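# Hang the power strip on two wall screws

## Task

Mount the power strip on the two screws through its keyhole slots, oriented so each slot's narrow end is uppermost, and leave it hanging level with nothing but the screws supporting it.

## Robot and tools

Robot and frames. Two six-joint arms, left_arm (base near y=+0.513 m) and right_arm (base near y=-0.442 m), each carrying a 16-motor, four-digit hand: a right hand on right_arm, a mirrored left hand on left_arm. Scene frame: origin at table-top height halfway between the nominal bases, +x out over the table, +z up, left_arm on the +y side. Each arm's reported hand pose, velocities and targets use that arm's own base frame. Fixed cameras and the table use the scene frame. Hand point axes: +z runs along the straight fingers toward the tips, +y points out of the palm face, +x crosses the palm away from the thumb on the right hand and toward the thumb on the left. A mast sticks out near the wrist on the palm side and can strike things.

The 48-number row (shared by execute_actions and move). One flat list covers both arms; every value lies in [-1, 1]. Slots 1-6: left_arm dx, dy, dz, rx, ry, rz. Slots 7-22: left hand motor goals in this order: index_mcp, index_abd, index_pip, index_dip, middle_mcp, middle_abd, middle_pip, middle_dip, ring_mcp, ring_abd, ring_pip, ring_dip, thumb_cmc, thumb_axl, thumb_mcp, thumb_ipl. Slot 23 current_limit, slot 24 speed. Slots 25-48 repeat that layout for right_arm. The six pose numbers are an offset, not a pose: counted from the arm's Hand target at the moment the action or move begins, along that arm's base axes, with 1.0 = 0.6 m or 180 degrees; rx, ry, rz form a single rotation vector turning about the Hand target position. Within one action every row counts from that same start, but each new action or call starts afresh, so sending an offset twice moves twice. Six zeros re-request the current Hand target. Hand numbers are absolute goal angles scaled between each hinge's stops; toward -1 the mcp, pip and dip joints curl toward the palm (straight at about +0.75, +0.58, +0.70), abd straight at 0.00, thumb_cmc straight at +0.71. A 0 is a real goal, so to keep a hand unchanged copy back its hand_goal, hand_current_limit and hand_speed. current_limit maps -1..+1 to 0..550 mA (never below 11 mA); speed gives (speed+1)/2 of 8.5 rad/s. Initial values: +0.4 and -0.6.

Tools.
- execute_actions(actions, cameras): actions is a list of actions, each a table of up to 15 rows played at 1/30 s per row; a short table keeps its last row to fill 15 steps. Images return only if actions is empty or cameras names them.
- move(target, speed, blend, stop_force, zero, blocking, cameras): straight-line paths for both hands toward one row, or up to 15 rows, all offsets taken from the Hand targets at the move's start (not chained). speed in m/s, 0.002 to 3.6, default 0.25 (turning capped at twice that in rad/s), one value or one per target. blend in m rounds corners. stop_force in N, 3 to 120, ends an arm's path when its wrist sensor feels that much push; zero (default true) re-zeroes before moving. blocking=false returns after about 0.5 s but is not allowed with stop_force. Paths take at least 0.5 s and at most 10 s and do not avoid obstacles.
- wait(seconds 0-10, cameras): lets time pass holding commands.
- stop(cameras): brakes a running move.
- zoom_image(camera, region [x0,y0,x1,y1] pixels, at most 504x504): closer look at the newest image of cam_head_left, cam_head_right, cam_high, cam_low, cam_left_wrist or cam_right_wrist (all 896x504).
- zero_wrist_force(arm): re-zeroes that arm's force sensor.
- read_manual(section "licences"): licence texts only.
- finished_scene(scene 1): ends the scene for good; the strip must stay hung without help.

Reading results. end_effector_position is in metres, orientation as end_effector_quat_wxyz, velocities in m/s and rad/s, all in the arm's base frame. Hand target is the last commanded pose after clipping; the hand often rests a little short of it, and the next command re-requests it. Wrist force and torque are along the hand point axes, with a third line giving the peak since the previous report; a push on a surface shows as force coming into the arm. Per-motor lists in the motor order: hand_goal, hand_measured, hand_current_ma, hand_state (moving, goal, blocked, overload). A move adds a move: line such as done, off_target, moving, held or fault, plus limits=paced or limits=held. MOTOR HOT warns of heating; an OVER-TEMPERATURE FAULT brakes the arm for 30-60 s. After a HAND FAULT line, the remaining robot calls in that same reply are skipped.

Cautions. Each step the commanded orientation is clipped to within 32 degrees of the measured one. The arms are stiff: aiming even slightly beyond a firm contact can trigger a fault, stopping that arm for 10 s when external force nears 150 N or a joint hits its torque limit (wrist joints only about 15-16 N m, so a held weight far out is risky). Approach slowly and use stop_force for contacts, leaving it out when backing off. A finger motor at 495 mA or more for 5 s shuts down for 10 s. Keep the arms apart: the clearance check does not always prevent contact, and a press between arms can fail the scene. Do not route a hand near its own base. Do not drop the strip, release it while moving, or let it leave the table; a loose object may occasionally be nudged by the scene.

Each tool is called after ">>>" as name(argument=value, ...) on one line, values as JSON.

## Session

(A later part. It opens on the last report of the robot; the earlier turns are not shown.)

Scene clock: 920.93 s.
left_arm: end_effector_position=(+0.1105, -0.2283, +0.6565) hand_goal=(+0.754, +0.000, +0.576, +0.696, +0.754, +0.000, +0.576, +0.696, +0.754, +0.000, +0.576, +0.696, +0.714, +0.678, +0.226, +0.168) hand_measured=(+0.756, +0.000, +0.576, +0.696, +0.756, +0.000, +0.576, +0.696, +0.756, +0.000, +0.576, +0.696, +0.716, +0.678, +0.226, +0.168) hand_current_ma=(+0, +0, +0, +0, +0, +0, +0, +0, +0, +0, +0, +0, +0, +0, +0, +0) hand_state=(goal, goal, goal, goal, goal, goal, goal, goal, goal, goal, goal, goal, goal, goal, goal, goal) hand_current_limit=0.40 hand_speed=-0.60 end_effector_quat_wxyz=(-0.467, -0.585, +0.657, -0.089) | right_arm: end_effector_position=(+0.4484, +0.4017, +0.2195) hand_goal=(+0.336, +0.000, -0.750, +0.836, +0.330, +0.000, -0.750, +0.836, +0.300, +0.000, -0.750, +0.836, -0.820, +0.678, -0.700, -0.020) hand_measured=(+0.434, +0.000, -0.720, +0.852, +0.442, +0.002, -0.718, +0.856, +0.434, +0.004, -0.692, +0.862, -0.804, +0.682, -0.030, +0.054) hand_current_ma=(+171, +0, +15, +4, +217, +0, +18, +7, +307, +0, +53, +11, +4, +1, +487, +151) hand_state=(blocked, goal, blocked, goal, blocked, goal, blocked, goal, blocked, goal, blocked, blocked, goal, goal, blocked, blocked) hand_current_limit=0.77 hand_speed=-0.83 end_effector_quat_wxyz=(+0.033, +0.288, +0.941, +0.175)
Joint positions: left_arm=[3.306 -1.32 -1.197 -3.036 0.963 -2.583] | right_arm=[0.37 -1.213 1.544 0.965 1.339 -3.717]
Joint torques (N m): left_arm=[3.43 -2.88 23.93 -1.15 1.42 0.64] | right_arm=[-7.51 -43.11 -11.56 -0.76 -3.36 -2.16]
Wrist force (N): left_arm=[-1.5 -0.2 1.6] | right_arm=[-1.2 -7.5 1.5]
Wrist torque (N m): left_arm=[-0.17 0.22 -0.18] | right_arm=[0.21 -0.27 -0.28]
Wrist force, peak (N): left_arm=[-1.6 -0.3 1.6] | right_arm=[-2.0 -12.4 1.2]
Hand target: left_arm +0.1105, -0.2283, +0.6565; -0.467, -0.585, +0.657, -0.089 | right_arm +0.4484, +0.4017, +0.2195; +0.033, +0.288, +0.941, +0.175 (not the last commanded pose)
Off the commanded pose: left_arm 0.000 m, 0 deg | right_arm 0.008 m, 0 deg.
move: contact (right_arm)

>>> move(target=[0,0,0,0,0,0,0.754,0,0.576,0.696,0.754,0,0.576,0.696,0.754,0,0.576,0.696,0.714,0.678,0.226,0.168,0.4,-0.6,0,0,0,0,0,-0.0045,0.335,0,-0.75,0.835,0.33,0,-0.75,0.835,0.30,0,-0.75,0.835,-0.82,0.678,-0.7,-0.02,0.77,-0.83], speed=0.02)

>>> move(target=[0,0,0,0,0,0,0.754,0,0.576,0.696,0.754,0,0.576,0.696,0.754,0,0.576,0.696,0.714,0.678,0.226,0.168,0.4,-0.6,0.00782,0.0108,0,0,0,0,0.335,0,-0.75,0.835,0.33,0,-0.75,0.835,0.30,0,-0.75,0.835,-0.82,0.678,-0.7,-0.02,0.77,-0.83], speed=0.012, stop_force=5)

Scene clock: 923.27 s.
left_arm: end_effector_position=(+0.1105, -0.2283, +0.6565) hand_goal=(+0.754, +0.000, +0.576, +0.696, +0.754, +0.000, +0.576, +0.696, +0.754, +0.000, +0.576, +0.696, +0.714, +0.678, +0.226, +0.168) hand_measured=(+0.756, +0.000, +0.576, +0.696, +0.756, +0.000, +0.576, +0.696, +0.756, +0.000, +0.576, +0.696, +0.716, +0.678, +0.226, +0.168) hand_current_ma=(+0, +0, +0, +0, +0, +0, +0, +0, +0, +0, +0, +0, +0, +0, +0, +0) hand_state=(goal, goal, goal, goal, goal, goal, goal, goal, goal, goal, goal, goal, goal, goal, goal, goal) hand_current_limit=0.40 hand_speed=-0.60 end_effector_quat_wxyz=(-0.467, -0.585, +0.657, -0.089) | right_arm: end_effector_position=(+0.4484, +0.4017, +0.2195) hand_goal=(+0.336, +0.000, -0.750, +0.836, +0.330, +0.000, -0.750, +0.836, +0.300, +0.000, -0.750, +0.836, -0.820, +0.678, -0.700, -0.020) hand_measured=(+0.434, +0.000, -0.716, +0.852, +0.442, +0.002, -0.716, +0.856, +0.434, +0.004, -0.692, +0.862, -0.804, +0.682, -0.030, +0.054) hand_current_ma=(+171, +0, +20, +5, +217, +0, +19, +7, +307, +0, +53, +11, +4, +1, +487, +151) hand_state=(blocked, goal, blocked, goal, blocked, goal, blocked, goal, blocked, goal, blocked, blocked, goal, goal, blocked, blocked) hand_current_limit=0.77 hand_speed=-0.83 end_effector_quat_wxyz=(+0.034, +0.294, +0.939, +0.174)
Joint positions: left_arm=[3.306 -1.32 -1.197 -3.036 0.963 -2.583] | right_arm=[0.374 -1.214 1.545 0.961 1.344 -3.699]
Joint torques (N m): left_arm=[3.22 -2.83 24.47 -1.05 1.46 0.66] | right_arm=[13.86 -44.11 -13.46 -1.06 -0.29 1.4]
Wrist force (N): left_arm=[-1.4 -0.1 1.4] | right_arm=[-3.3 -12.5 1.8]
Wrist torque (N m): left_arm=[-0.13 0.21 -0.18] | right_arm=[0.03 -0.26 -0.67]
Wrist force, peak (N): left_arm=[-1.6 -0.3 1.7] | right_arm=[-3.3 -12.5 1.8]
Hand target: left_arm +0.1105, -0.2283, +0.6565; -0.467, -0.585, +0.657, -0.089 | right_arm +0.4484, +0.4017, +0.2195; +0.034, +0.294, +0.939, +0.174
Off the commanded pose: left_arm 0.000 m, 0 deg | right_arm 0.000 m, 0 deg.
move: done

Scene clock: 924.83 s.
left_arm: end_effector_position=(+0.1105, -0.2283, +0.6565) hand_goal=(+0.754, +0.000, +0.576, +0.696, +0.754, +0.000, +0.576, +0.696, +0.754, +0.000, +0.576, +0.696, +0.714, +0.678, +0.226, +0.168) hand_measured=(+0.756, +0.000, +0.576, +0.696, +0.756, +0.000, +0.576, +0.696, +0.756, +0.000, +0.576, +0.696, +0.716, +0.678, +0.226, +0.168) hand_current_ma=(+0, +0, +0, +0, +0, +0, +0, +0, +0, +0, +0, +0, +0, +0, +0, +0) hand_state=(goal, goal, goal, goal, goal, goal, goal, goal, goal, goal, goal, goal, goal, goal, goal, goal) hand_current_limit=0.40 hand_speed=-0.60 end_effector_quat_wxyz=(-0.467, -0.585, +0.657, -0.089) | right_arm: end_effector_position=(+0.4531, +0.4082, +0.2195) hand_goal=(+0.336, +0.000, -0.750, +0.836, +0.330, +0.000, -0.750, +0.836, +0.300, +0.000, -0.750, +0.836, -0.820, +0.678, -0.700, -0.020) hand_measured=(+0.434, +0.000, -0.716, +0.852, +0.442, +0.002, -0.716, +0.856, +0.434, +0.004, -0.692, +0.862, -0.810, +0.682, -0.030, +0.054) hand_current_ma=(+171, +0, +19, +5, +217, +0, +20, +7, +307, +0, +53, +11, +2, +1, +487, +151) hand_state=(blocked, goal, blocked, goal, blocked, goal, blocked, goal, blocked, goal, blocked, blocked, goal, goal, blocked, blocked) hand_current_limit=0.77 hand_speed=-0.83 end_effector_quat_wxyz=(+0.034, +0.294, +0.939, +0.174)
Joint positions: left_arm=[3.306 -1.32 -1.197 -3.036 0.963 -2.583] | right_arm=[0.384 -1.197 1.52 0.967 1.347 -3.689]
Joint torques (N m): left_arm=[3.09 -3.55 23.9 -1.08 1.41 0.72] | right_arm=[12.55 -28.37 -26.05 1.52 -0.36 1.39]
Wrist force (N): left_arm=[-1.5 -0.1 1.2] | right_arm=[-1.9 -15.5 -0.8]
Wrist torque (N m): left_arm=[-0.12 0.21 -0.18] | right_arm=[-0.14 -0.25 -0.66]
Wrist force, peak (N): left_arm=[-1.6 0.1 1.7] | right_arm=[-2.7 -16.2 2.6]
Hand target: left_arm +0.1105, -0.2283, +0.6565; -0.467, -0.585, +0.657, -0.089 | right_arm +0.4531, +0.4082, +0.2195; +0.034, +0.294, +0.939, +0.174
Off the commanded pose: left_arm 0.000 m, 0 deg | right_arm 0.000 m, 0 deg.
move: done

>>> wait(seconds=0, cameras=["cam_low","cam_head_right","cam_head_left"])

>>> zoom_image(camera="cam_head_right", region=[430, 140, 520, 220])

>>> zoom_image(camera="cam_low", region=[340, 150, 420, 195])

Scene clock: 925.27 s.
left_arm: end_effector_position=(+0.1105, -0.2283, +0.6565) hand_goal=(+0.754, +0.000, +0.576, +0.696, +0.754, +0.000, +0.576, +0.696, +0.754, +0.000, +0.576, +0.696, +0.714, +0.678, +0.226, +0.168) hand_measured=(+0.756, +0.000, +0.576, +0.696, +0.756, +0.000, +0.576, +0.696, +0.756, +0.000, +0.576, +0.696, +0.716, +0.678, +0.226, +0.168) hand_current_ma=(+0, +0, +0, +0, +0, +0, +0, +0, +0, +0, +0, +0, +0, +0, +0, +0) hand_state=(goal, goal, goal, goal, goal, goal, goal, goal, goal, goal, goal, goal, goal, goal, goal, goal) hand_current_limit=0.40 hand_speed=-0.60 end_effector_quat_wxyz=(-0.467, -0.585, +0.657, -0.089) | right_arm: end_effector_position=(+0.4531, +0.4082, +0.2195) hand_goal=(+0.336, +0.000, -0.750, +0.836, +0.330, +0.000, -0.750, +0.836, +0.300, +0.000, -0.750, +0.836, -0.820, +0.678, -0.700, -0.020) hand_measured=(+0.434, +0.000, -0.716, +0.852, +0.442, +0.002, -0.716, +0.856, +0.434, +0.004, -0.692, +0.862, -0.810, +0.682, -0.030, +0.054) hand_current_ma=(+171, +0, +19, +5, +217, +0, +20, +7, +307, +0, +53, +11, +2, +1, +487, +151) hand_state=(blocked, goal, blocked, goal, blocked, goal, blocked, goal, blocked, goal, blocked, blocked, goal, goal, blocked, blocked) hand_current_limit=0.77 hand_speed=-0.83 end_effector_quat_wxyz=(+0.034, +0.294, +0.939, +0.174)
Joint positions: left_arm=[3.306 -1.32 -1.197 -3.036 0.963 -2.583] | right_arm=[0.384 -1.197 1.52 0.967 1.347 -3.689]
Joint torques (N m): left_arm=[3.09 -2.67 24.47 -1.16 1.44 0.65] | right_arm=[12.64 -29.15 -26.31 1.68 -0.36 1.39]
Wrist force (N): left_arm=[-1.3 -0.1 1.3] | right_arm=[-1.7 -15.5 -1.0]
Wrist torque (N m): left_arm=[-0.12 0.20 -0.17] | right_arm=[-0.15 -0.26 -0.65]
Wrist force, peak (N): left_arm=[-1.5 -0.1 1.5] | right_arm=[-1.8 -15.9 -0.4]
Hand target: left_arm +0.1105, -0.2283, +0.6565; -0.467, -0.585, +0.657, -0.089 | right_arm +0.4531, +0.4082, +0.2195; +0.034, +0.294, +0.939, +0.174
Off the commanded pose: left_arm 0.000 m, 0 deg | right_arm 0.000 m, 0 deg.
Images, in order (width x height): cam_head_left 896x504, cam_head_right 896x504, cam_low 896x504.

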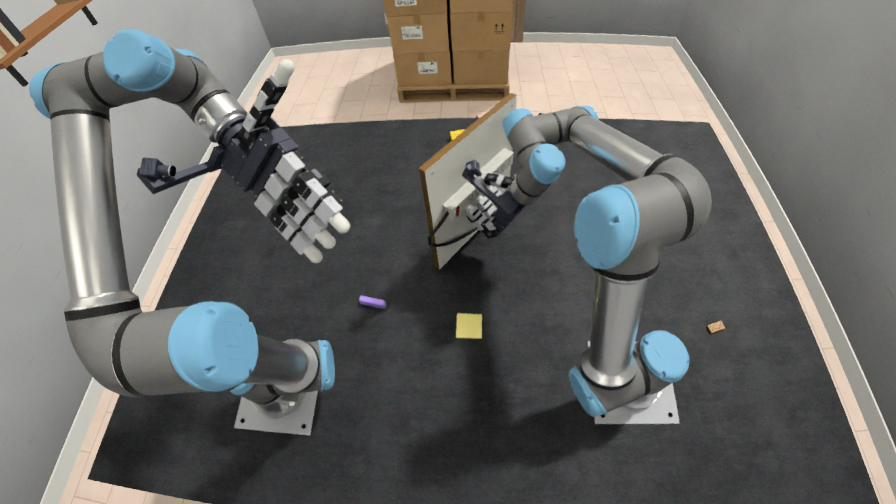

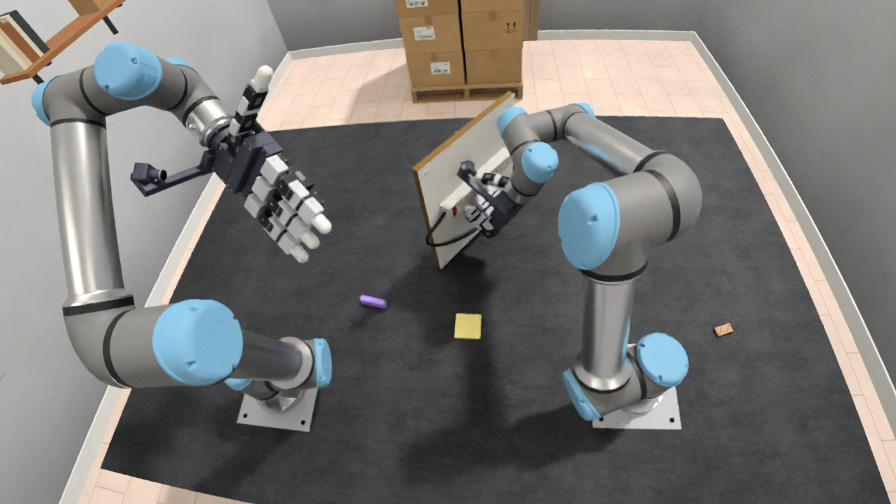

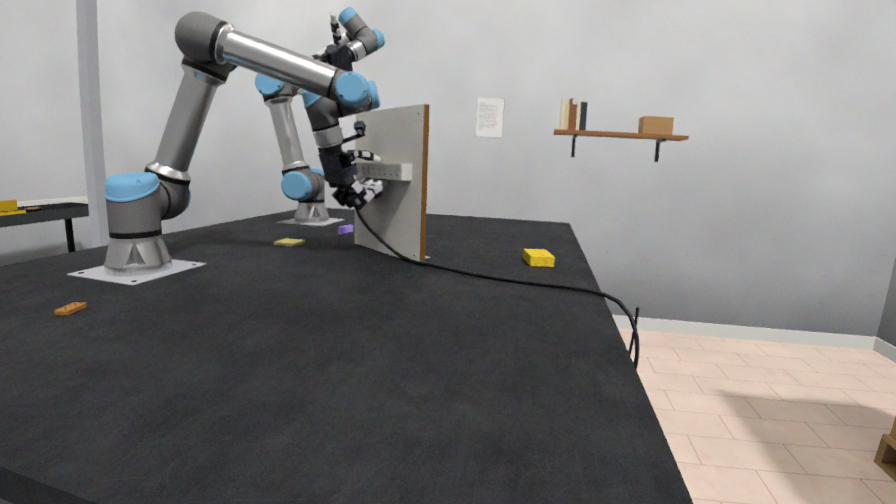

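Scaled by 5.600 from the camera's 896x504 image, which has a finer 1280x720 frame.

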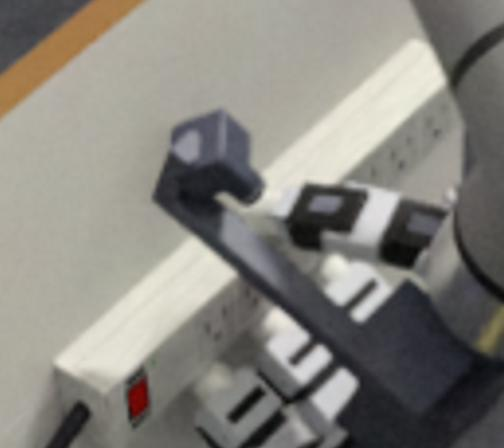

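Scaled by 6.300 from the camera's 896x504 image, which has a finer 1280x720 frame.

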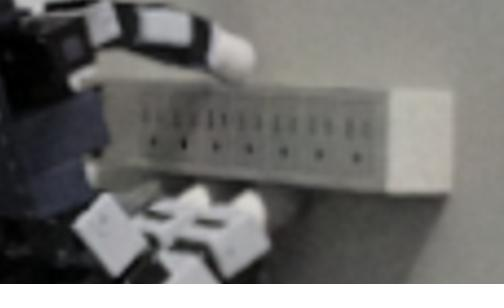

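>>> move(target=[0,0,0,0,0,0,0.754,0,0.576,0.696,0.754,0,0.576,0.696,0.754,0,0.576,0.696,0.714,0.678,0.226,0.168,0.4,-0.6,-0.00244,-0.00338,0,0,0,0,0.335,0,-0.75,0.835,0.33,0,-0.75,0.835,0.30,0,-0.75,0.835,-0.82,0.678,-0.7,-0.02,0.77,-0.83], speed=0.012)

>>> move(target=[0,0,0,0,0,0,0.754,0,0.576,0.696,0.754,0,0.576,0.696,0.754,0,0.576,0.696,0.714,0.678,0.226,0.168,0.4,-0.6,0,0,-0.005,0,0,0,0.335,0,-0.75,0.835,0.33,0,-0.75,0.835,0.30,0,-0.75,0.835,-0.82,0.678,-0.7,-0.02,0.77,-0.83], speed=0.012)

>>> move(target=[0,0,0,0,0,0,0.754,0,0.576,0.696,0.754,0,0.576,0.696,0.754,0,0.576,0.696,0.714,0.678,0.226,0.168,0.4,-0.6,0,0,-0.005,0,0,0,0.335,0,-0.75,0.835,0.33,0,-0.75,0.835,0.30,0,-0.75,0.835,-0.82,0.678,-0.7,-0.02,0.77,-0.83], speed=0.012, cameras=["cam_low","cam_head_right"])

>>> zoom_image(camera="cam_low", region=[340, 150, 420, 195])

>>> zoom_image(camera="cam_head_right", region=[430, 140, 520, 220])

Scene clock: 927.73 s.
left_arm: end_effector_position=(+0.1105, -0.2283, +0.6565) hand_goal=(+0.754, +0.000, +0.576, +0.696, +0.754, +0.000, +0.576, +0.696, +0.754, +0.000, +0.576, +0.696, +0.714, +0.678, +0.226, +0.168) hand_measured=(+0.756, +0.000, +0.576, +0.696, +0.756, +0.000, +0.576, +0.696, +0.756, +0.000, +0.576, +0.696, +0.716, +0.678, +0.226, +0.168) hand_current_ma=(+0, +0, +0, +0, +0, +0, +0, +0, +0, +0, +0, +0, +0, +0, +0, +0) hand_state=(goal, goal, goal, goal, goal, goal, goal, goal, goal, goal, goal, goal, goal, goal, goal, goal) hand_current_limit=0.40 hand_speed=-0.60 end_effector_quat_wxyz=(-0.467, -0.585, +0.657, -0.089) | right_arm: end_effector_position=(+0.4517, +0.4062, +0.2195) hand_goal=(+0.336, +0.000, -0.750, +0.836, +0.330, +0.000, -0.750, +0.836, +0.300, +0.000, -0.750, +0.836, -0.820, +0.678, -0.700, -0.020) hand_measured=(+0.434, +0.000, -0.716, +0.852, +0.442, +0.002, -0.716, +0.856, +0.434, +0.002, -0.692, +0.862, -0.810, +0.682, -0.030, +0.054) hand_current_ma=(+171, +0, +19, +5, +217, +0, +20, +7, +307, +0, +53, +11, +2, +0, +487, +151) hand_state=(blocked, goal, blocked, goal, blocked, goal, blocked, goal, blocked, goal, blocked, blocked, goal, goal, blocked, blocked) hand_current_limit=0.77 hand_speed=-0.83 end_effector_quat_wxyz=(+0.034, +0.294, +0.939, +0.174)
Joint positions: left_arm=[3.306 -1.32 -1.197 -3.036 0.963 -2.583] | right_arm=[0.381 -1.202 1.528 0.965 1.346 -3.692]
Joint torques (N m): left_arm=[3.61 -2.43 24.39 -1 1.49 0.76] | right_arm=[-9.64 -42.47 -9.5 -0.36 -2.99 -1.51]
Wrist force (N): left_arm=[-1.4 -0.2 1.4] | right_arm=[-0.7 -3.5 0.9]
Wrist torque (N m): left_arm=[-0.15 0.22 -0.17] | right_arm=[0.33 -0.33 -0.42]
Wrist force, peak (N): left_arm=[-1.6 -0.3 1.6] | right_arm=[-2.0 -16.1 -0.5]
Hand target: left_arm +0.1105, -0.2283, +0.6565; -0.467, -0.585, +0.657, -0.089 | right_arm +0.4516, +0.4061, +0.2195; +0.034, +0.294, +0.939, +0.174
Off the commanded pose: left_arm 0.000 m, 0 deg | right_arm 0.000 m, 0 deg.
move: done

Scene clock: 928.43 s.
left_arm: end_effector_position=(+0.1105, -0.2283, +0.6565) hand_goal=(+0.754, +0.000, +0.576, +0.696, +0.754, +0.000, +0.576, +0.696, +0.754, +0.000, +0.576, +0.696, +0.714, +0.678, +0.226, +0.168) hand_measured=(+0.756, +0.000, +0.576, +0.696, +0.756, +0.000, +0.576, +0.696, +0.756, +0.000, +0.576, +0.696, +0.716, +0.678, +0.226, +0.168) hand_current_ma=(+0, +0, +0, +0, +0, +0, +0, +0, +0, +0, +0, +0, +0, +0, +0, +0) hand_state=(goal, goal, goal, goal, goal, goal, goal, goal, goal, goal, goal, goal, goal, goal, goal, goal) hand_current_limit=0.40 hand_speed=-0.60 end_effector_quat_wxyz=(-0.467, -0.585, +0.657, -0.089) | right_arm: end_effector_position=(+0.4516, +0.4061, +0.2166) hand_goal=(+0.336, +0.000, -0.750, +0.836, +0.330, +0.000, -0.750, +0.836, +0.300, +0.000, -0.750, +0.836, -0.820, +0.678, -0.700, -0.020) hand_measured=(+0.434, +0.000, -0.716, +0.852, +0.442, +0.002, -0.716, +0.856, +0.434, +0.002, -0.692, +0.862, -0.810, +0.682, -0.030, +0.054) hand_current_ma=(+171, +0, +19, +5, +217, +0, +20, +7, +307, +0, +53, +11, +2, +0, +487, +151) hand_state=(blocked, goal, blocked, goal, blocked, goal, blocked, goal, blocked, goal, blocked, blocked, goal, goal, blocked, blocked) hand_current_limit=0.77 hand_speed=-0.83 end_effector_quat_wxyz=(+0.034, +0.294, +0.939, +0.174)
Joint positions: left_arm=[3.306 -1.32 -1.197 -3.036 0.963 -2.583] | right_arm=[0.381 -1.2 1.532 0.958 1.346 -3.692]
Joint torques (N m): left_arm=[3.12 -2.99 23.24 -1.12 1.42 0.69] | right_arm=[-8.52 -29.07 -10 -0.15 -2.86 -1.51]
Wrist force (N): left_arm=[-1.6 -0.1 1.2] | right_arm=[-0.9 -3.5 0.6]
Wrist torque (N m): left_arm=[-0.12 0.23 -0.19] | right_arm=[0.30 -0.27 -0.42]
Wrist force, peak (N): left_arm=[-1.6 -0.4 1.3] | right_arm=[-1.1 -3.9 1.8]
Hand target: left_arm +0.1105, -0.2283, +0.6565; -0.467, -0.585, +0.657, -0.089 | right_arm +0.4516, +0.4061, +0.2165; +0.034, +0.294, +0.939, +0.174
Off the commanded pose: left_arm 0.000 m, 0 deg | right_arm 0.000 m, 0 deg.
move: done

Scene clock: 929.13 s.
left_arm: end_effector_position=(+0.1105, -0.2283, +0.6565) hand_goal=(+0.754, +0.000, +0.576, +0.696, +0.754, +0.000, +0.576, +0.696, +0.754, +0.000, +0.576, +0.696, +0.714, +0.678, +0.226, +0.168) hand_measured=(+0.756, +0.000, +0.576, +0.696, +0.756, +0.000, +0.576, +0.696, +0.756, +0.000, +0.576, +0.696, +0.716, +0.678, +0.226, +0.168) hand_current_ma=(+0, +0, +0, +0, +0, +0, +0, +0, +0, +0, +0, +0, +0, +0, +0, +0) hand_state=(goal, goal, goal, goal, goal, goal, goal, goal, goal, goal, goal, goal, goal, goal, goal, goal) hand_current_limit=0.40 hand_speed=-0.60 end_effector_quat_wxyz=(-0.467, -0.585, +0.657, -0.089) | right_arm: end_effector_position=(+0.4516, +0.4061, +0.2136) hand_goal=(+0.336, +0.000, -0.750, +0.836, +0.330, +0.000, -0.750, +0.836, +0.300, +0.000, -0.750, +0.836, -0.820, +0.678, -0.700, -0.020) hand_measured=(+0.434, +0.000, -0.716, +0.852, +0.442, +0.002, -0.716, +0.856, +0.434, +0.002, -0.692, +0.862, -0.810, +0.682, -0.030, +0.054) hand_current_ma=(+171, +0, +19, +5, +217, +0, +20, +7, +307, +0, +53, +11, +2, +0, +487, +151) hand_state=(blocked, goal, blocked, goal, blocked, goal, blocked, goal, blocked, goal, blocked, blocked, goal, goal, blocked, blocked) hand_current_limit=0.77 hand_speed=-0.83 end_effector_quat_wxyz=(+0.034, +0.294, +0.939, +0.174)
Joint positions: left_arm=[3.306 -1.32 -1.197 -3.036 0.963 -2.583] | right_arm=[0.381 -1.198 1.537 0.951 1.346 -3.692]
Joint torques (N m): left_arm=[3.11 -2.97 23.12 -1.13 1.38 0.77] | right_arm=[-8.19 -28.76 -10.87 -0.26 -2.89 -1.45]
Wrist force (N): left_arm=[-1.4 -0.4 1.3] | right_arm=[-0.7 -3.4 0.8]
Wrist torque (N m): left_arm=[-0.15 0.22 -0.18] | right_arm=[0.32 -0.28 -0.39]
Wrist force, peak (N): left_arm=[-1.5 -0.2 1.5] | right_arm=[-1.1 -4.1 1.1]
Hand target: left_arm +0.1105, -0.2283, +0.6565; -0.467, -0.585, +0.657, -0.089 | right_arm +0.4516, +0.4061, +0.2135; +0.034, +0.294, +0.939, +0.174
Off the commanded pose: left_arm 0.000 m, 0 deg | right_arm 0.000 m, 0 deg.
move: done
Images, in order (width x height): cam_head_right 896x504, cam_low 896x504.

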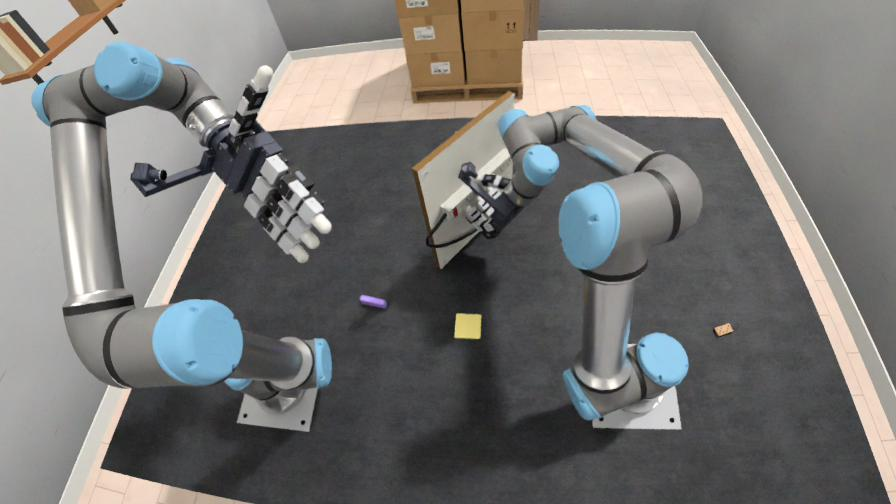

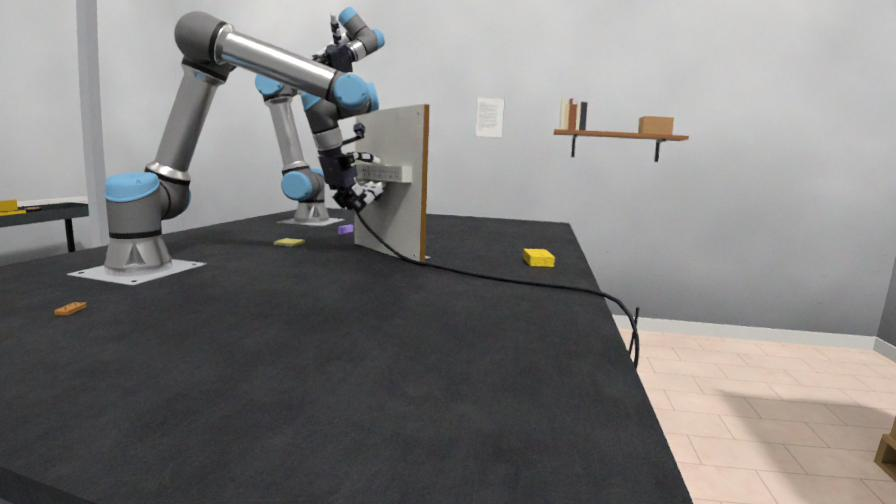

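Scaled by 6.300 from the camera's 896x504 image, which has a finer 1280x720 frame.

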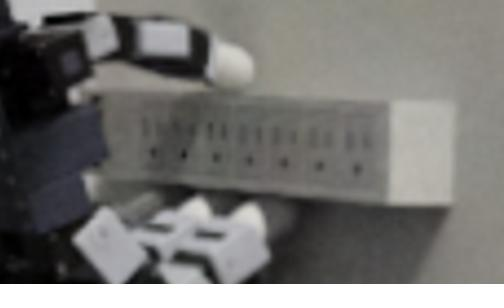

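Scaled by 5.600 from the camera's 896x504 image, which has a finer 1280x720 frame.

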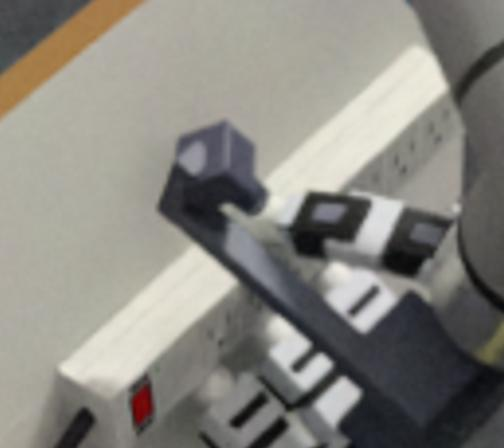

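>>> move(target=[0,0,0,0,0,0,0.754,0,0.576,0.696,0.754,0,0.576,0.696,0.754,0,0.576,0.696,0.714,0.678,0.226,0.168,0.4,-0.6,-0.0049,-0.00675,0,0,0,0,0.335,0,-0.75,0.835,0.33,0,-0.75,0.835,0.30,0,-0.75,0.835,-0.82,0.678,-0.7,-0.02,0.77,-0.83], speed=0.02)

Scene clock: 930.30 s.
left_arm: end_effector_position=(+0.1105, -0.2283, +0.6565) hand_goal=(+0.754, +0.000, +0.576, +0.696, +0.754, +0.000, +0.576, +0.696, +0.754, +0.000, +0.576, +0.696, +0.714, +0.678, +0.226, +0.168) hand_measured=(+0.756, +0.000, +0.576, +0.696, +0.756, +0.000, +0.576, +0.696, +0.756, +0.000, +0.576, +0.696, +0.716, +0.678, +0.226, +0.168) hand_current_ma=(+0, +0, +0, +0, +0, +0, +0, +0, +0, +0, +0, +0, +0, +0, +0, +0) hand_state=(goal, goal, goal, goal, goal, goal, goal, goal, goal, goal, goal, goal, goal, goal, goal, goal) hand_current_limit=0.40 hand_speed=-0.60 end_effector_quat_wxyz=(-0.467, -0.585, +0.657, -0.089) | right_arm: end_effector_position=(+0.4487, +0.4021, +0.2135) hand_goal=(+0.336, +0.000, -0.750, +0.836, +0.330, +0.000, -0.750, +0.836, +0.300, +0.000, -0.750, +0.836, -0.820, +0.678, -0.700, -0.020) hand_measured=(+0.430, +0.000, -0.716, +0.852, +0.436, +0.002, -0.716, +0.856, +0.428, +0.002, -0.694, +0.860, -0.800, +0.684, -0.030, +0.056) hand_current_ma=(+158, +0, +19, +5, +198, +0, +20, +7, +285, +0, +50, +11, +7, +1, +487, +165) hand_state=(blocked, goal, blocked, goal, blocked, goal, blocked, goal, blocked, goal, blocked, blocked, goal, goal, blocked, blocked) hand_current_limit=0.77 hand_speed=-0.83 end_effector_quat_wxyz=(+0.034, +0.294, +0.939, +0.174)
Joint positions: left_arm=[3.306 -1.32 -1.197 -3.036 0.963 -2.583] | right_arm=[0.375 -1.208 1.553 0.947 1.344 -3.698]
Joint torques (N m): left_arm=[1.94 -2.36 23.77 -1.06 1.38 0.62] | right_arm=[-11.68 -40.35 -6.34 0.76 -1.05 -1.49]
Wrist force (N): left_arm=[-1.3 -0.2 1.5] | right_arm=[0.8 8.4 1.3]
Wrist torque (N m): left_arm=[-0.14 0.20 -0.17] | right_arm=[0.60 -0.29 -0.06]
Wrist force, peak (N): left_arm=[-1.4 -0.1 1.7] | right_arm=[0.6 8.9 0.7]
Hand target: left_arm +0.1105, -0.2283, +0.6565; -0.467, -0.585, +0.657, -0.089 | right_arm +0.4487, +0.4021, +0.2135; +0.034, +0.294, +0.939, +0.174
Off the commanded pose: left_arm 0.000 m, 0 deg | right_arm 0.000 m, 0 deg.
move: done

>>> move(target=[0,0,0,0,0,0,0.754,0,0.576,0.696,0.754,0,0.576,0.696,0.754,0,0.576,0.696,0.714,0.678,0.226,0.168,0.4,-0.6,0.0045,0.0062,0,0,0,0,0.335,0,-0.75,0.835,0.33,0,-0.75,0.835,0.30,0,-0.75,0.835,-0.82,0.678,-0.7,-0.02,0.77,-0.83], speed=0.02)

>>> move(target=[0,0,0,0,0,0,0.754,0,0.576,0.696,0.754,0,0.576,0.696,0.754,0,0.576,0.696,0.714,0.678,0.226,0.168,0.4,-0.6,0,0,-0.025,0,0,0,0.335,0,-0.75,0.835,0.33,0,-0.75,0.835,0.30,0,-0.75,0.835,-0.82,0.678,-0.7,-0.02,0.77,-0.83], speed=0.015, stop_force=4, cameras=["cam_low","cam_head_right"])

>>> zoom_image(camera="cam_low", region=[340, 150, 420, 195])

Scene clock: 931.57 s.
left_arm: end_effector_position=(+0.1105, -0.2283, +0.6565) hand_goal=(+0.754, +0.000, +0.576, +0.696, +0.754, +0.000, +0.576, +0.696, +0.754, +0.000, +0.576, +0.696, +0.714, +0.678, +0.226, +0.168) hand_measured=(+0.756, +0.000, +0.576, +0.696, +0.756, +0.000, +0.576, +0.696, +0.756, +0.000, +0.576, +0.696, +0.716, +0.678, +0.226, +0.168) hand_current_ma=(+0, +0, +0, +0, +0, +0, +0, +0, +0, +0, +0, +0, +0, +0, +0, +0) hand_state=(goal, goal, goal, goal, goal, goal, goal, goal, goal, goal, goal, goal, goal, goal, goal, goal) hand_current_limit=0.40 hand_speed=-0.60 end_effector_quat_wxyz=(-0.467, -0.585, +0.657, -0.089) | right_arm: end_effector_position=(+0.4513, +0.4057, +0.2135) hand_goal=(+0.336, +0.000, -0.750, +0.836, +0.330, +0.000, -0.750, +0.836, +0.300, +0.000, -0.750, +0.836, -0.820, +0.678, -0.700, -0.020) hand_measured=(+0.430, +0.000, -0.716, +0.852, +0.436, +0.002, -0.716, +0.856, +0.428, +0.002, -0.694, +0.860, -0.804, +0.684, -0.030, +0.056) hand_current_ma=(+158, +0, +19, +5, +198, +0, +20, +7, +285, +0, +50, +11, +5, +1, +487, +165) hand_state=(blocked, goal, blocked, goal, blocked, goal, blocked, goal, blocked, goal, blocked, blocked, goal, goal, blocked, blocked) hand_current_limit=0.77 hand_speed=-0.83 end_effector_quat_wxyz=(+0.034, +0.294, +0.939, +0.174)
Joint positions: left_arm=[3.306 -1.32 -1.197 -3.036 0.963 -2.583] | right_arm=[0.381 -1.199 1.539 0.95 1.346 -3.692]
Joint torques (N m): left_arm=[2.61 -3.15 24 -1.12 1.32 0.6] | right_arm=[13.47 -30.15 -28.54 1.31 -0.9 1.2]
Wrist force (N): left_arm=[-1.3 -0.2 1.6] | right_arm=[-3.2 -16.7 3.0]
Wrist torque (N m): left_arm=[-0.16 0.20 -0.17] | right_arm=[-0.08 -0.32 -0.64]
Wrist force, peak (N): left_arm=[-1.6 -0.2 1.7] | right_arm=[-3.2 -16.7 3.0]
Hand target: left_arm +0.1105, -0.2283, +0.6565; -0.467, -0.585, +0.657, -0.089 | right_arm +0.4514, +0.4058, +0.2135; +0.034, +0.294, +0.939, +0.174
Off the commanded pose: left_arm 0.000 m, 0 deg | right_arm 0.000 m, 0 deg.
move: done

Scene clock: 932.73 s.
left_arm: end_effector_position=(+0.1105, -0.2283, +0.6565) hand_goal=(+0.754, +0.000, +0.576, +0.696, +0.754, +0.000, +0.576, +0.696, +0.754, +0.000, +0.576, +0.696, +0.714, +0.678, +0.226, +0.168) hand_measured=(+0.756, +0.000, +0.576, +0.696, +0.756, +0.000, +0.576, +0.696, +0.756, +0.000, +0.576, +0.696, +0.716, +0.678, +0.226, +0.168) hand_current_ma=(+0, +0, +0, +0, +0, +0, +0, +0, +0, +0, +0, +0, +0, +0, +0, +0) hand_state=(goal, goal, goal, goal, goal, goal, goal, goal, goal, goal, goal, goal, goal, goal, goal, goal) hand_current_limit=0.40 hand_speed=-0.60 end_effector_quat_wxyz=(-0.467, -0.585, +0.657, -0.089) | right_arm: end_effector_position=(+0.4514, +0.4058, +0.2131) hand_goal=(+0.336, +0.000, -0.750, +0.836, +0.330, +0.000, -0.750, +0.836, +0.300, +0.000, -0.750, +0.836, -0.820, +0.678, -0.700, -0.020) hand_measured=(+0.430, +0.000, -0.716, +0.852, +0.436, +0.002, -0.716, +0.856, +0.428, +0.002, -0.694, +0.860, -0.804, +0.684, -0.030, +0.056) hand_current_ma=(+158, +0, +18, +5, +198, +0, +20, +7, +285, +0, +50, +11, +5, +1, +487, +165) hand_state=(blocked, goal, blocked, goal, blocked, goal, blocked, goal, blocked, goal, blocked, blocked, goal, goal, blocked, blocked) hand_current_limit=0.77 hand_speed=-0.83 end_effector_quat_wxyz=(+0.034, +0.294, +0.939, +0.174)
Joint positions: left_arm=[3.306 -1.32 -1.197 -3.036 0.963 -2.583] | right_arm=[0.381 -1.198 1.539 0.949 1.346 -3.692]
Joint torques (N m): left_arm=[4.07 -2.62 23.11 -1.1 1.32 0.57] | right_arm=[5.93 -43.62 -26.23 1.58 -0.67 1.02]
Wrist force (N): left_arm=[-1.3 -0.1 1.3] | right_arm=[-2.5 -16.0 0.3]
Wrist torque (N m): left_arm=[-0.11 0.19 -0.17] | right_arm=[-0.12 -0.24 -0.65]
Wrist force, peak (N): left_arm=[-1.7 -0.3 1.8] | right_arm=[-3.7 -16.7 3.1]
Hand target: left_arm +0.1105, -0.2283, +0.6565; -0.467, -0.585, +0.657, -0.089 | right_arm +0.4514, +0.4058, +0.2131; +0.034, +0.294, +0.939, +0.174 (not the last commanded pose)
Off the commanded pose: left_arm 0.000 m, 0 deg | right_arm 0.015 m, 0 deg.
move: contact (right_arm)
Images, in order (width x height): cam_head_right 896x504, cam_low 896x504.

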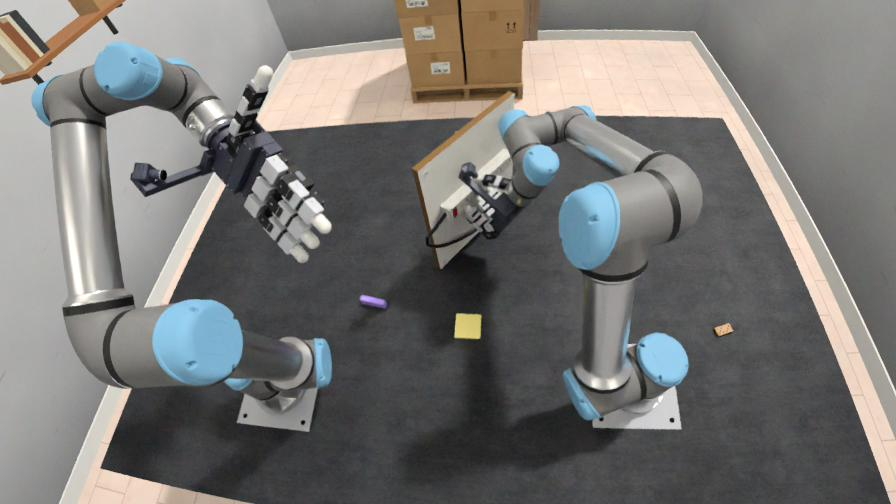

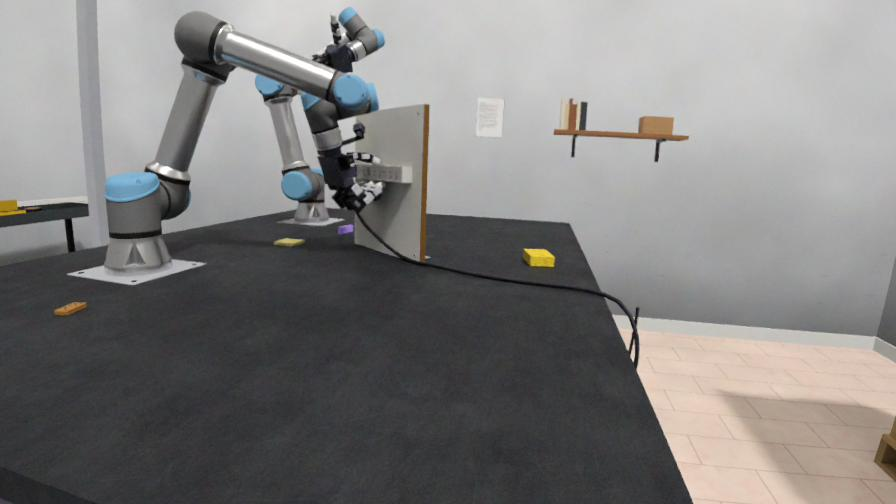

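Scaled by 6.300 from the camera's 896x504 image, which has a finer 1280x720 frame.

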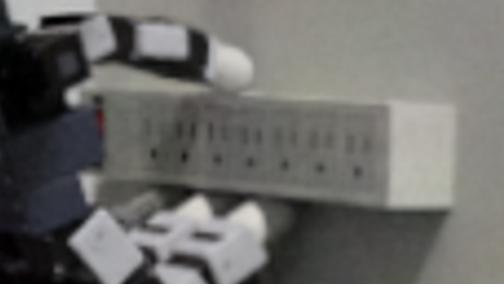

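>>> move(target=[0,0,0,0,0,0,0.754,0,0.576,0.696,0.754,0,0.576,0.696,0.754,0,0.576,0.696,0.714,0.678,0.226,0.168,0.4,-0.6,-0.0022,-0.003,0,0,0,0,0.335,0,-0.75,0.835,0.33,0,-0.75,0.835,0.30,0,-0.75,0.835,-0.82,0.678,-0.7,-0.02,0.77,-0.83], speed=0.02)

>>> move(target=[0,0,0,0,0,0,0.754,0,0.576,0.696,0.754,0,0.576,0.696,0.754,0,0.576,0.696,0.714,0.678,0.226,0.168,0.4,-0.6,0,0,-0.025,0,0,0,0.335,0,-0.75,0.835,0.33,0,-0.75,0.835,0.30,0,-0.75,0.835,-0.82,0.678,-0.7,-0.02,0.77,-0.83], speed=0.015, stop_force=4, cameras=["cam_low","cam_head_right"])

>>> zoom_image(camera="cam_low", region=[340, 150, 420, 195])

Scene clock: 933.83 s.
left_arm: end_effector_position=(+0.1105, -0.2283, +0.6565) hand_goal=(+0.754, +0.000, +0.576, +0.696, +0.754, +0.000, +0.576, +0.696, +0.754, +0.000, +0.576, +0.696, +0.714, +0.678, +0.226, +0.168) hand_measured=(+0.756, +0.000, +0.576, +0.696, +0.756, +0.000, +0.576, +0.696, +0.756, +0.000, +0.576, +0.696, +0.716, +0.678, +0.226, +0.168) hand_current_ma=(+0, +0, +0, +0, +0, +0, +0, +0, +0, +0, +0, +0, +0, +0, +0, +0) hand_state=(goal, goal, goal, goal, goal, goal, goal, goal, goal, goal, goal, goal, goal, goal, goal, goal) hand_current_limit=0.40 hand_speed=-0.60 end_effector_quat_wxyz=(-0.467, -0.585, +0.657, -0.089) | right_arm: end_effector_position=(+0.4501, +0.4041, +0.2131) hand_goal=(+0.336, +0.000, -0.750, +0.836, +0.330, +0.000, -0.750, +0.836, +0.300, +0.000, -0.750, +0.836, -0.820, +0.678, -0.700, -0.020) hand_measured=(+0.430, +0.000, -0.716, +0.852, +0.436, +0.002, -0.716, +0.856, +0.428, +0.002, -0.694, +0.860, -0.804, +0.684, -0.030, +0.056) hand_current_ma=(+158, +0, +19, +5, +198, +0, +20, +7, +285, +0, +50, +11, +5, +1, +487, +165) hand_state=(blocked, goal, blocked, goal, blocked, goal, blocked, goal, blocked, goal, blocked, blocked, goal, goal, blocked, blocked) hand_current_limit=0.77 hand_speed=-0.83 end_effector_quat_wxyz=(+0.034, +0.294, +0.939, +0.174)
Joint positions: left_arm=[3.306 -1.32 -1.197 -3.036 0.963 -2.583] | right_arm=[0.378 -1.203 1.546 0.948 1.345 -3.695]
Joint torques (N m): left_arm=[2.89 -2.93 23.76 -0.95 1.42 0.57] | right_arm=[-9.82 -42.08 -10.21 -0.2 -2.77 -1.48]
Wrist force (N): left_arm=[-1.5 -0.2 1.6] | right_arm=[-0.2 -3.4 1.8]
Wrist torque (N m): left_arm=[-0.15 0.22 -0.18] | right_arm=[0.37 -0.28 -0.48]
Wrist force, peak (N): left_arm=[-1.7 -0.2 1.5] | right_arm=[-2.4 -16.1 0.4]
Hand target: left_arm +0.1105, -0.2283, +0.6565; -0.467, -0.585, +0.657, -0.089 | right_arm +0.4501, +0.4040, +0.2131; +0.034, +0.294, +0.939, +0.174
Off the commanded pose: left_arm 0.000 m, 0 deg | right_arm 0.000 m, 0 deg.
move: done

Scene clock: 935.73 s.
left_arm: end_effector_position=(+0.1105, -0.2283, +0.6565) hand_goal=(+0.754, +0.000, +0.576, +0.696, +0.754, +0.000, +0.576, +0.696, +0.754, +0.000, +0.576, +0.696, +0.714, +0.678, +0.226, +0.168) hand_measured=(+0.756, +0.000, +0.576, +0.696, +0.756, +0.000, +0.576, +0.696, +0.756, +0.000, +0.576, +0.696, +0.716, +0.678, +0.226, +0.168) hand_current_ma=(+0, +0, +0, +0, +0, +0, +0, +0, +0, +0, +0, +0, +0, +0, +0, +0) hand_state=(goal, goal, goal, goal, goal, goal, goal, goal, goal, goal, goal, goal, goal, goal, goal, goal) hand_current_limit=0.40 hand_speed=-0.60 end_effector_quat_wxyz=(-0.467, -0.585, +0.657, -0.089) | right_arm: end_effector_position=(+0.4501, +0.4040, +0.2018) hand_goal=(+0.336, +0.000, -0.750, +0.836, +0.330, +0.000, -0.750, +0.836, +0.300, +0.000, -0.750, +0.836, -0.820, +0.678, -0.700, -0.020) hand_measured=(+0.424, +0.000, -0.716, +0.852, +0.432, +0.002, -0.716, +0.856, +0.428, +0.002, -0.696, +0.860, -0.804, +0.684, -0.026, +0.056) hand_current_ma=(+135, +0, +19, +5, +180, +0, +20, +7, +278, +0, +46, +10, +5, +1, +487, +165) hand_state=(blocked, goal, blocked, goal, blocked, goal, blocked, goal, blocked, goal, blocked, blocked, goal, goal, blocked, blocked) hand_current_limit=0.77 hand_speed=-0.83 end_effector_quat_wxyz=(+0.034, +0.294, +0.939, +0.174)
Joint positions: left_arm=[3.306 -1.32 -1.197 -3.036 0.963 -2.583] | right_arm=[0.378 -1.194 1.564 0.921 1.345 -3.695]
Joint torques (N m): left_arm=[3.05 -2.51 23.95 -1.18 1.46 0.46] | right_arm=[-5.09 -42.74 -23.26 3.59 -1.81 -1.16]
Wrist force (N): left_arm=[-1.2 -0.1 1.4] | right_arm=[-0.7 -3.9 1.5]
Wrist torque (N m): left_arm=[-0.12 0.18 -0.16] | right_arm=[0.31 -0.27 -0.40]
Wrist force, peak (N): left_arm=[-1.5 -0.1 1.6] | right_arm=[-0.7 -3.9 1.5]
Hand target: left_arm +0.1105, -0.2283, +0.6565; -0.467, -0.585, +0.657, -0.089 | right_arm +0.4501, +0.4040, +0.2018; +0.034, +0.294, +0.939, +0.174 (not the last commanded pose)
Off the commanded pose: left_arm 0.000 m, 0 deg | right_arm 0.004 m, 0 deg.
move: contact (right_arm)
Images, in order (width x height): cam_head_right 896x504, cam_low 896x504.

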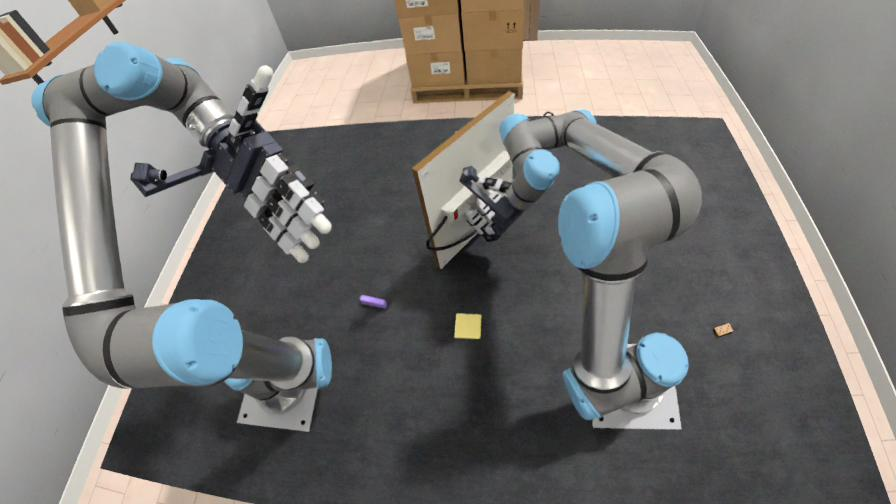

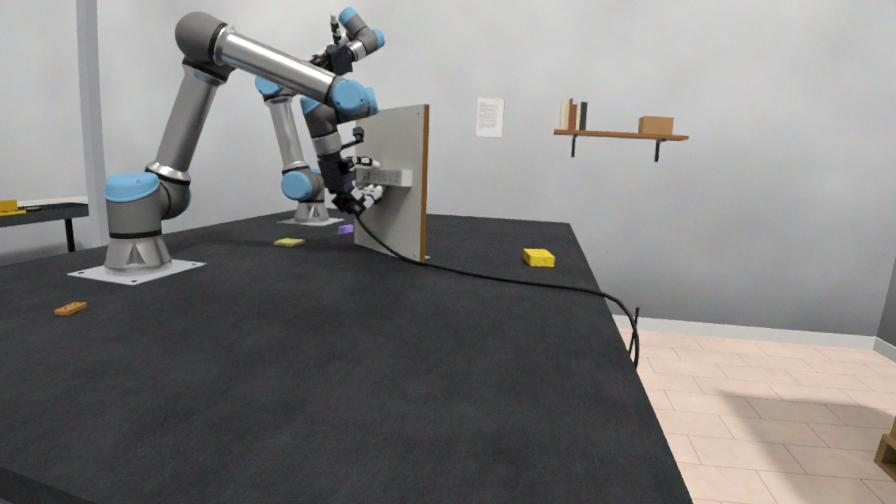

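Scaled by 6.300 from the camera's 896x504 image, which has a finer 1280x720 frame.

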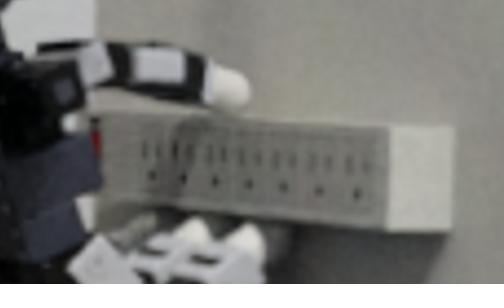

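>>> move(target=[[0,0,0,0,0,0,0.754,0,0.576,0.696,0.754,0,0.576,0.696,0.754,0,0.576,0.696,0.714,0.678,0.226,0.168,0.4,-0.6,0,0,0,0,0,0,0.45,0,-0.75,0.835,0.45,0,-0.75,0.835,0.45,0,-0.75,0.835,-0.82,0.678,0.0,0.05,0.5,-0.85],[0,0,0,0,0,0,0.754,0,0.576,0.696,0.754,0,0.576,0.696,0.754,0,0.576,0.696,0.714,0.678,0.226,0.168,0.4,-0.6,0,0,0,0,0,0,0.55,0,-0.75,0.835,0.55,0,-0.75,0.835,0.55,0,-0.75,0.835,-0.82,0.678,0.25,0.05,0.5,-0.8]], speed=0.05, cameras=["cam_low","cam_head_right"])

>>> zoom_image(camera="cam_low", region=[340, 150, 420, 195])

>>> zoom_image(camera="cam_head_right", region=[430, 140, 520, 220])

Scene clock: 937.77 s.
left_arm: end_effector_position=(+0.1105, -0.2283, +0.6565) hand_goal=(+0.754, +0.000, +0.576, +0.696, +0.754, +0.000, +0.576, +0.696, +0.754, +0.000, +0.576, +0.696, +0.714, +0.678, +0.226, +0.168) hand_measured=(+0.756, +0.000, +0.576, +0.696, +0.756, +0.000, +0.576, +0.696, +0.756, +0.000, +0.576, +0.696, +0.716, +0.678, +0.226, +0.168) hand_current_ma=(+0, +0, +0, +0, +0, +0, +0, +0, +0, +0, +0, +0, +0, +0, +0, +0) hand_state=(goal, goal, goal, goal, goal, goal, goal, goal, goal, goal, goal, goal, goal, goal, goal, goal) hand_current_limit=0.40 hand_speed=-0.60 end_effector_quat_wxyz=(-0.467, -0.585, +0.657, -0.089) | right_arm: end_effector_position=(+0.4501, +0.4040, +0.2018) hand_goal=(+0.550, +0.000, -0.750, +0.836, +0.550, +0.000, -0.750, +0.836, +0.550, +0.000, -0.750, +0.836, -0.820, +0.678, +0.250, +0.050) hand_measured=(+0.554, +0.000, -0.744, +0.838, +0.554, +0.002, -0.744, +0.840, +0.554, +0.002, -0.742, +0.840, -0.818, +0.680, +0.238, +0.052) hand_current_ma=(+0, +0, +1, +0, +0, +0, +1, +0, +0, +0, +1, +0, +0, +0, -4, +0) hand_state=(goal, goal, goal, goal, goal, goal, goal, goal, goal, goal, goal, goal, goal, goal, goal, goal) hand_current_limit=0.50 hand_speed=-0.80 end_effector_quat_wxyz=(+0.034, +0.294, +0.939, +0.174)
Joint positions: left_arm=[3.306 -1.32 -1.197 -3.036 0.963 -2.583] | right_arm=[0.378 -1.194 1.564 0.921 1.345 -3.695]
Joint torques (N m): left_arm=[3.22 -2.29 23.76 -0.97 1.52 0.66] | right_arm=[3.02 -29.59 -9.94 3.15 -1.22 -0.54]
Wrist force (N): left_arm=[-1.4 -0.2 1.4] | right_arm=[0.1 -1.4 -0.6]
Wrist torque (N m): left_arm=[-0.14 0.21 -0.17] | right_arm=[0.20 -0.15 -0.22]
Wrist force, peak (N): left_arm=[-1.7 -0.4 1.5] | right_arm=[-0.7 -3.8 1.6]
Hand target: left_arm +0.1105, -0.2283, +0.6565; -0.467, -0.585, +0.657, -0.089 | right_arm +0.4501, +0.4040, +0.2018; +0.034, +0.294, +0.939, +0.174
Off the commanded pose: left_arm 0.000 m, 0 deg | right_arm 0.000 m, 0 deg.
move: done
Images, in order (width x height): cam_head_right 896x504, cam_low 896x504.

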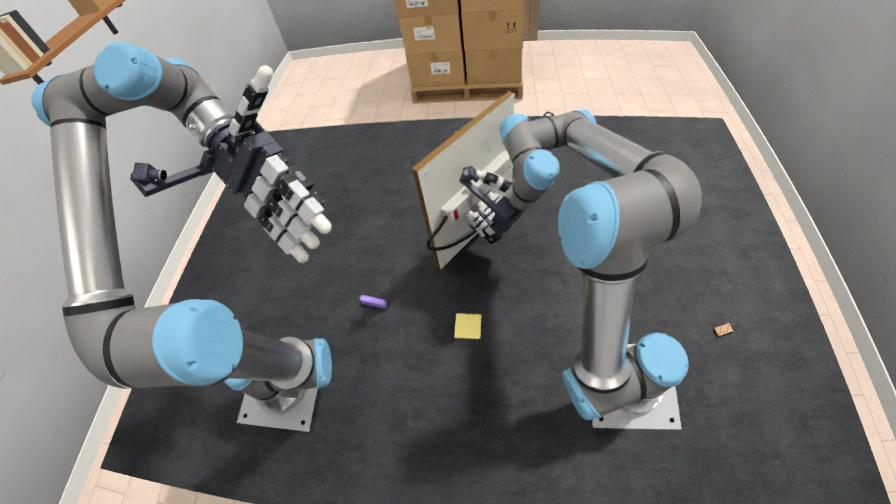

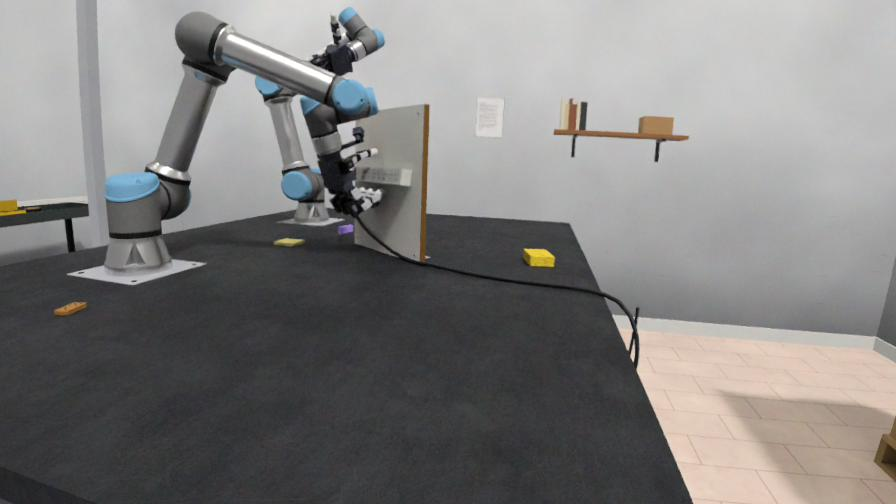

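Scaled by 6.300 from the camera's 896x504 image, which has a finer 1280x720 frame.

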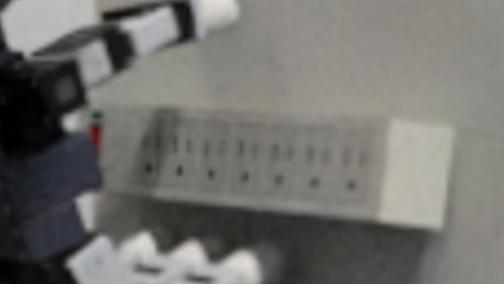

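Scaled by 5.600 from the camera's 896x504 image, which has a finer 1280x720 frame.

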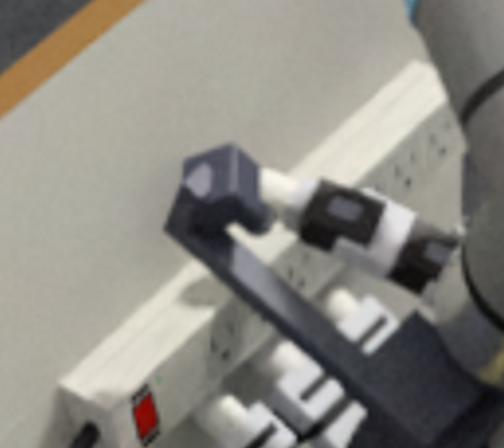

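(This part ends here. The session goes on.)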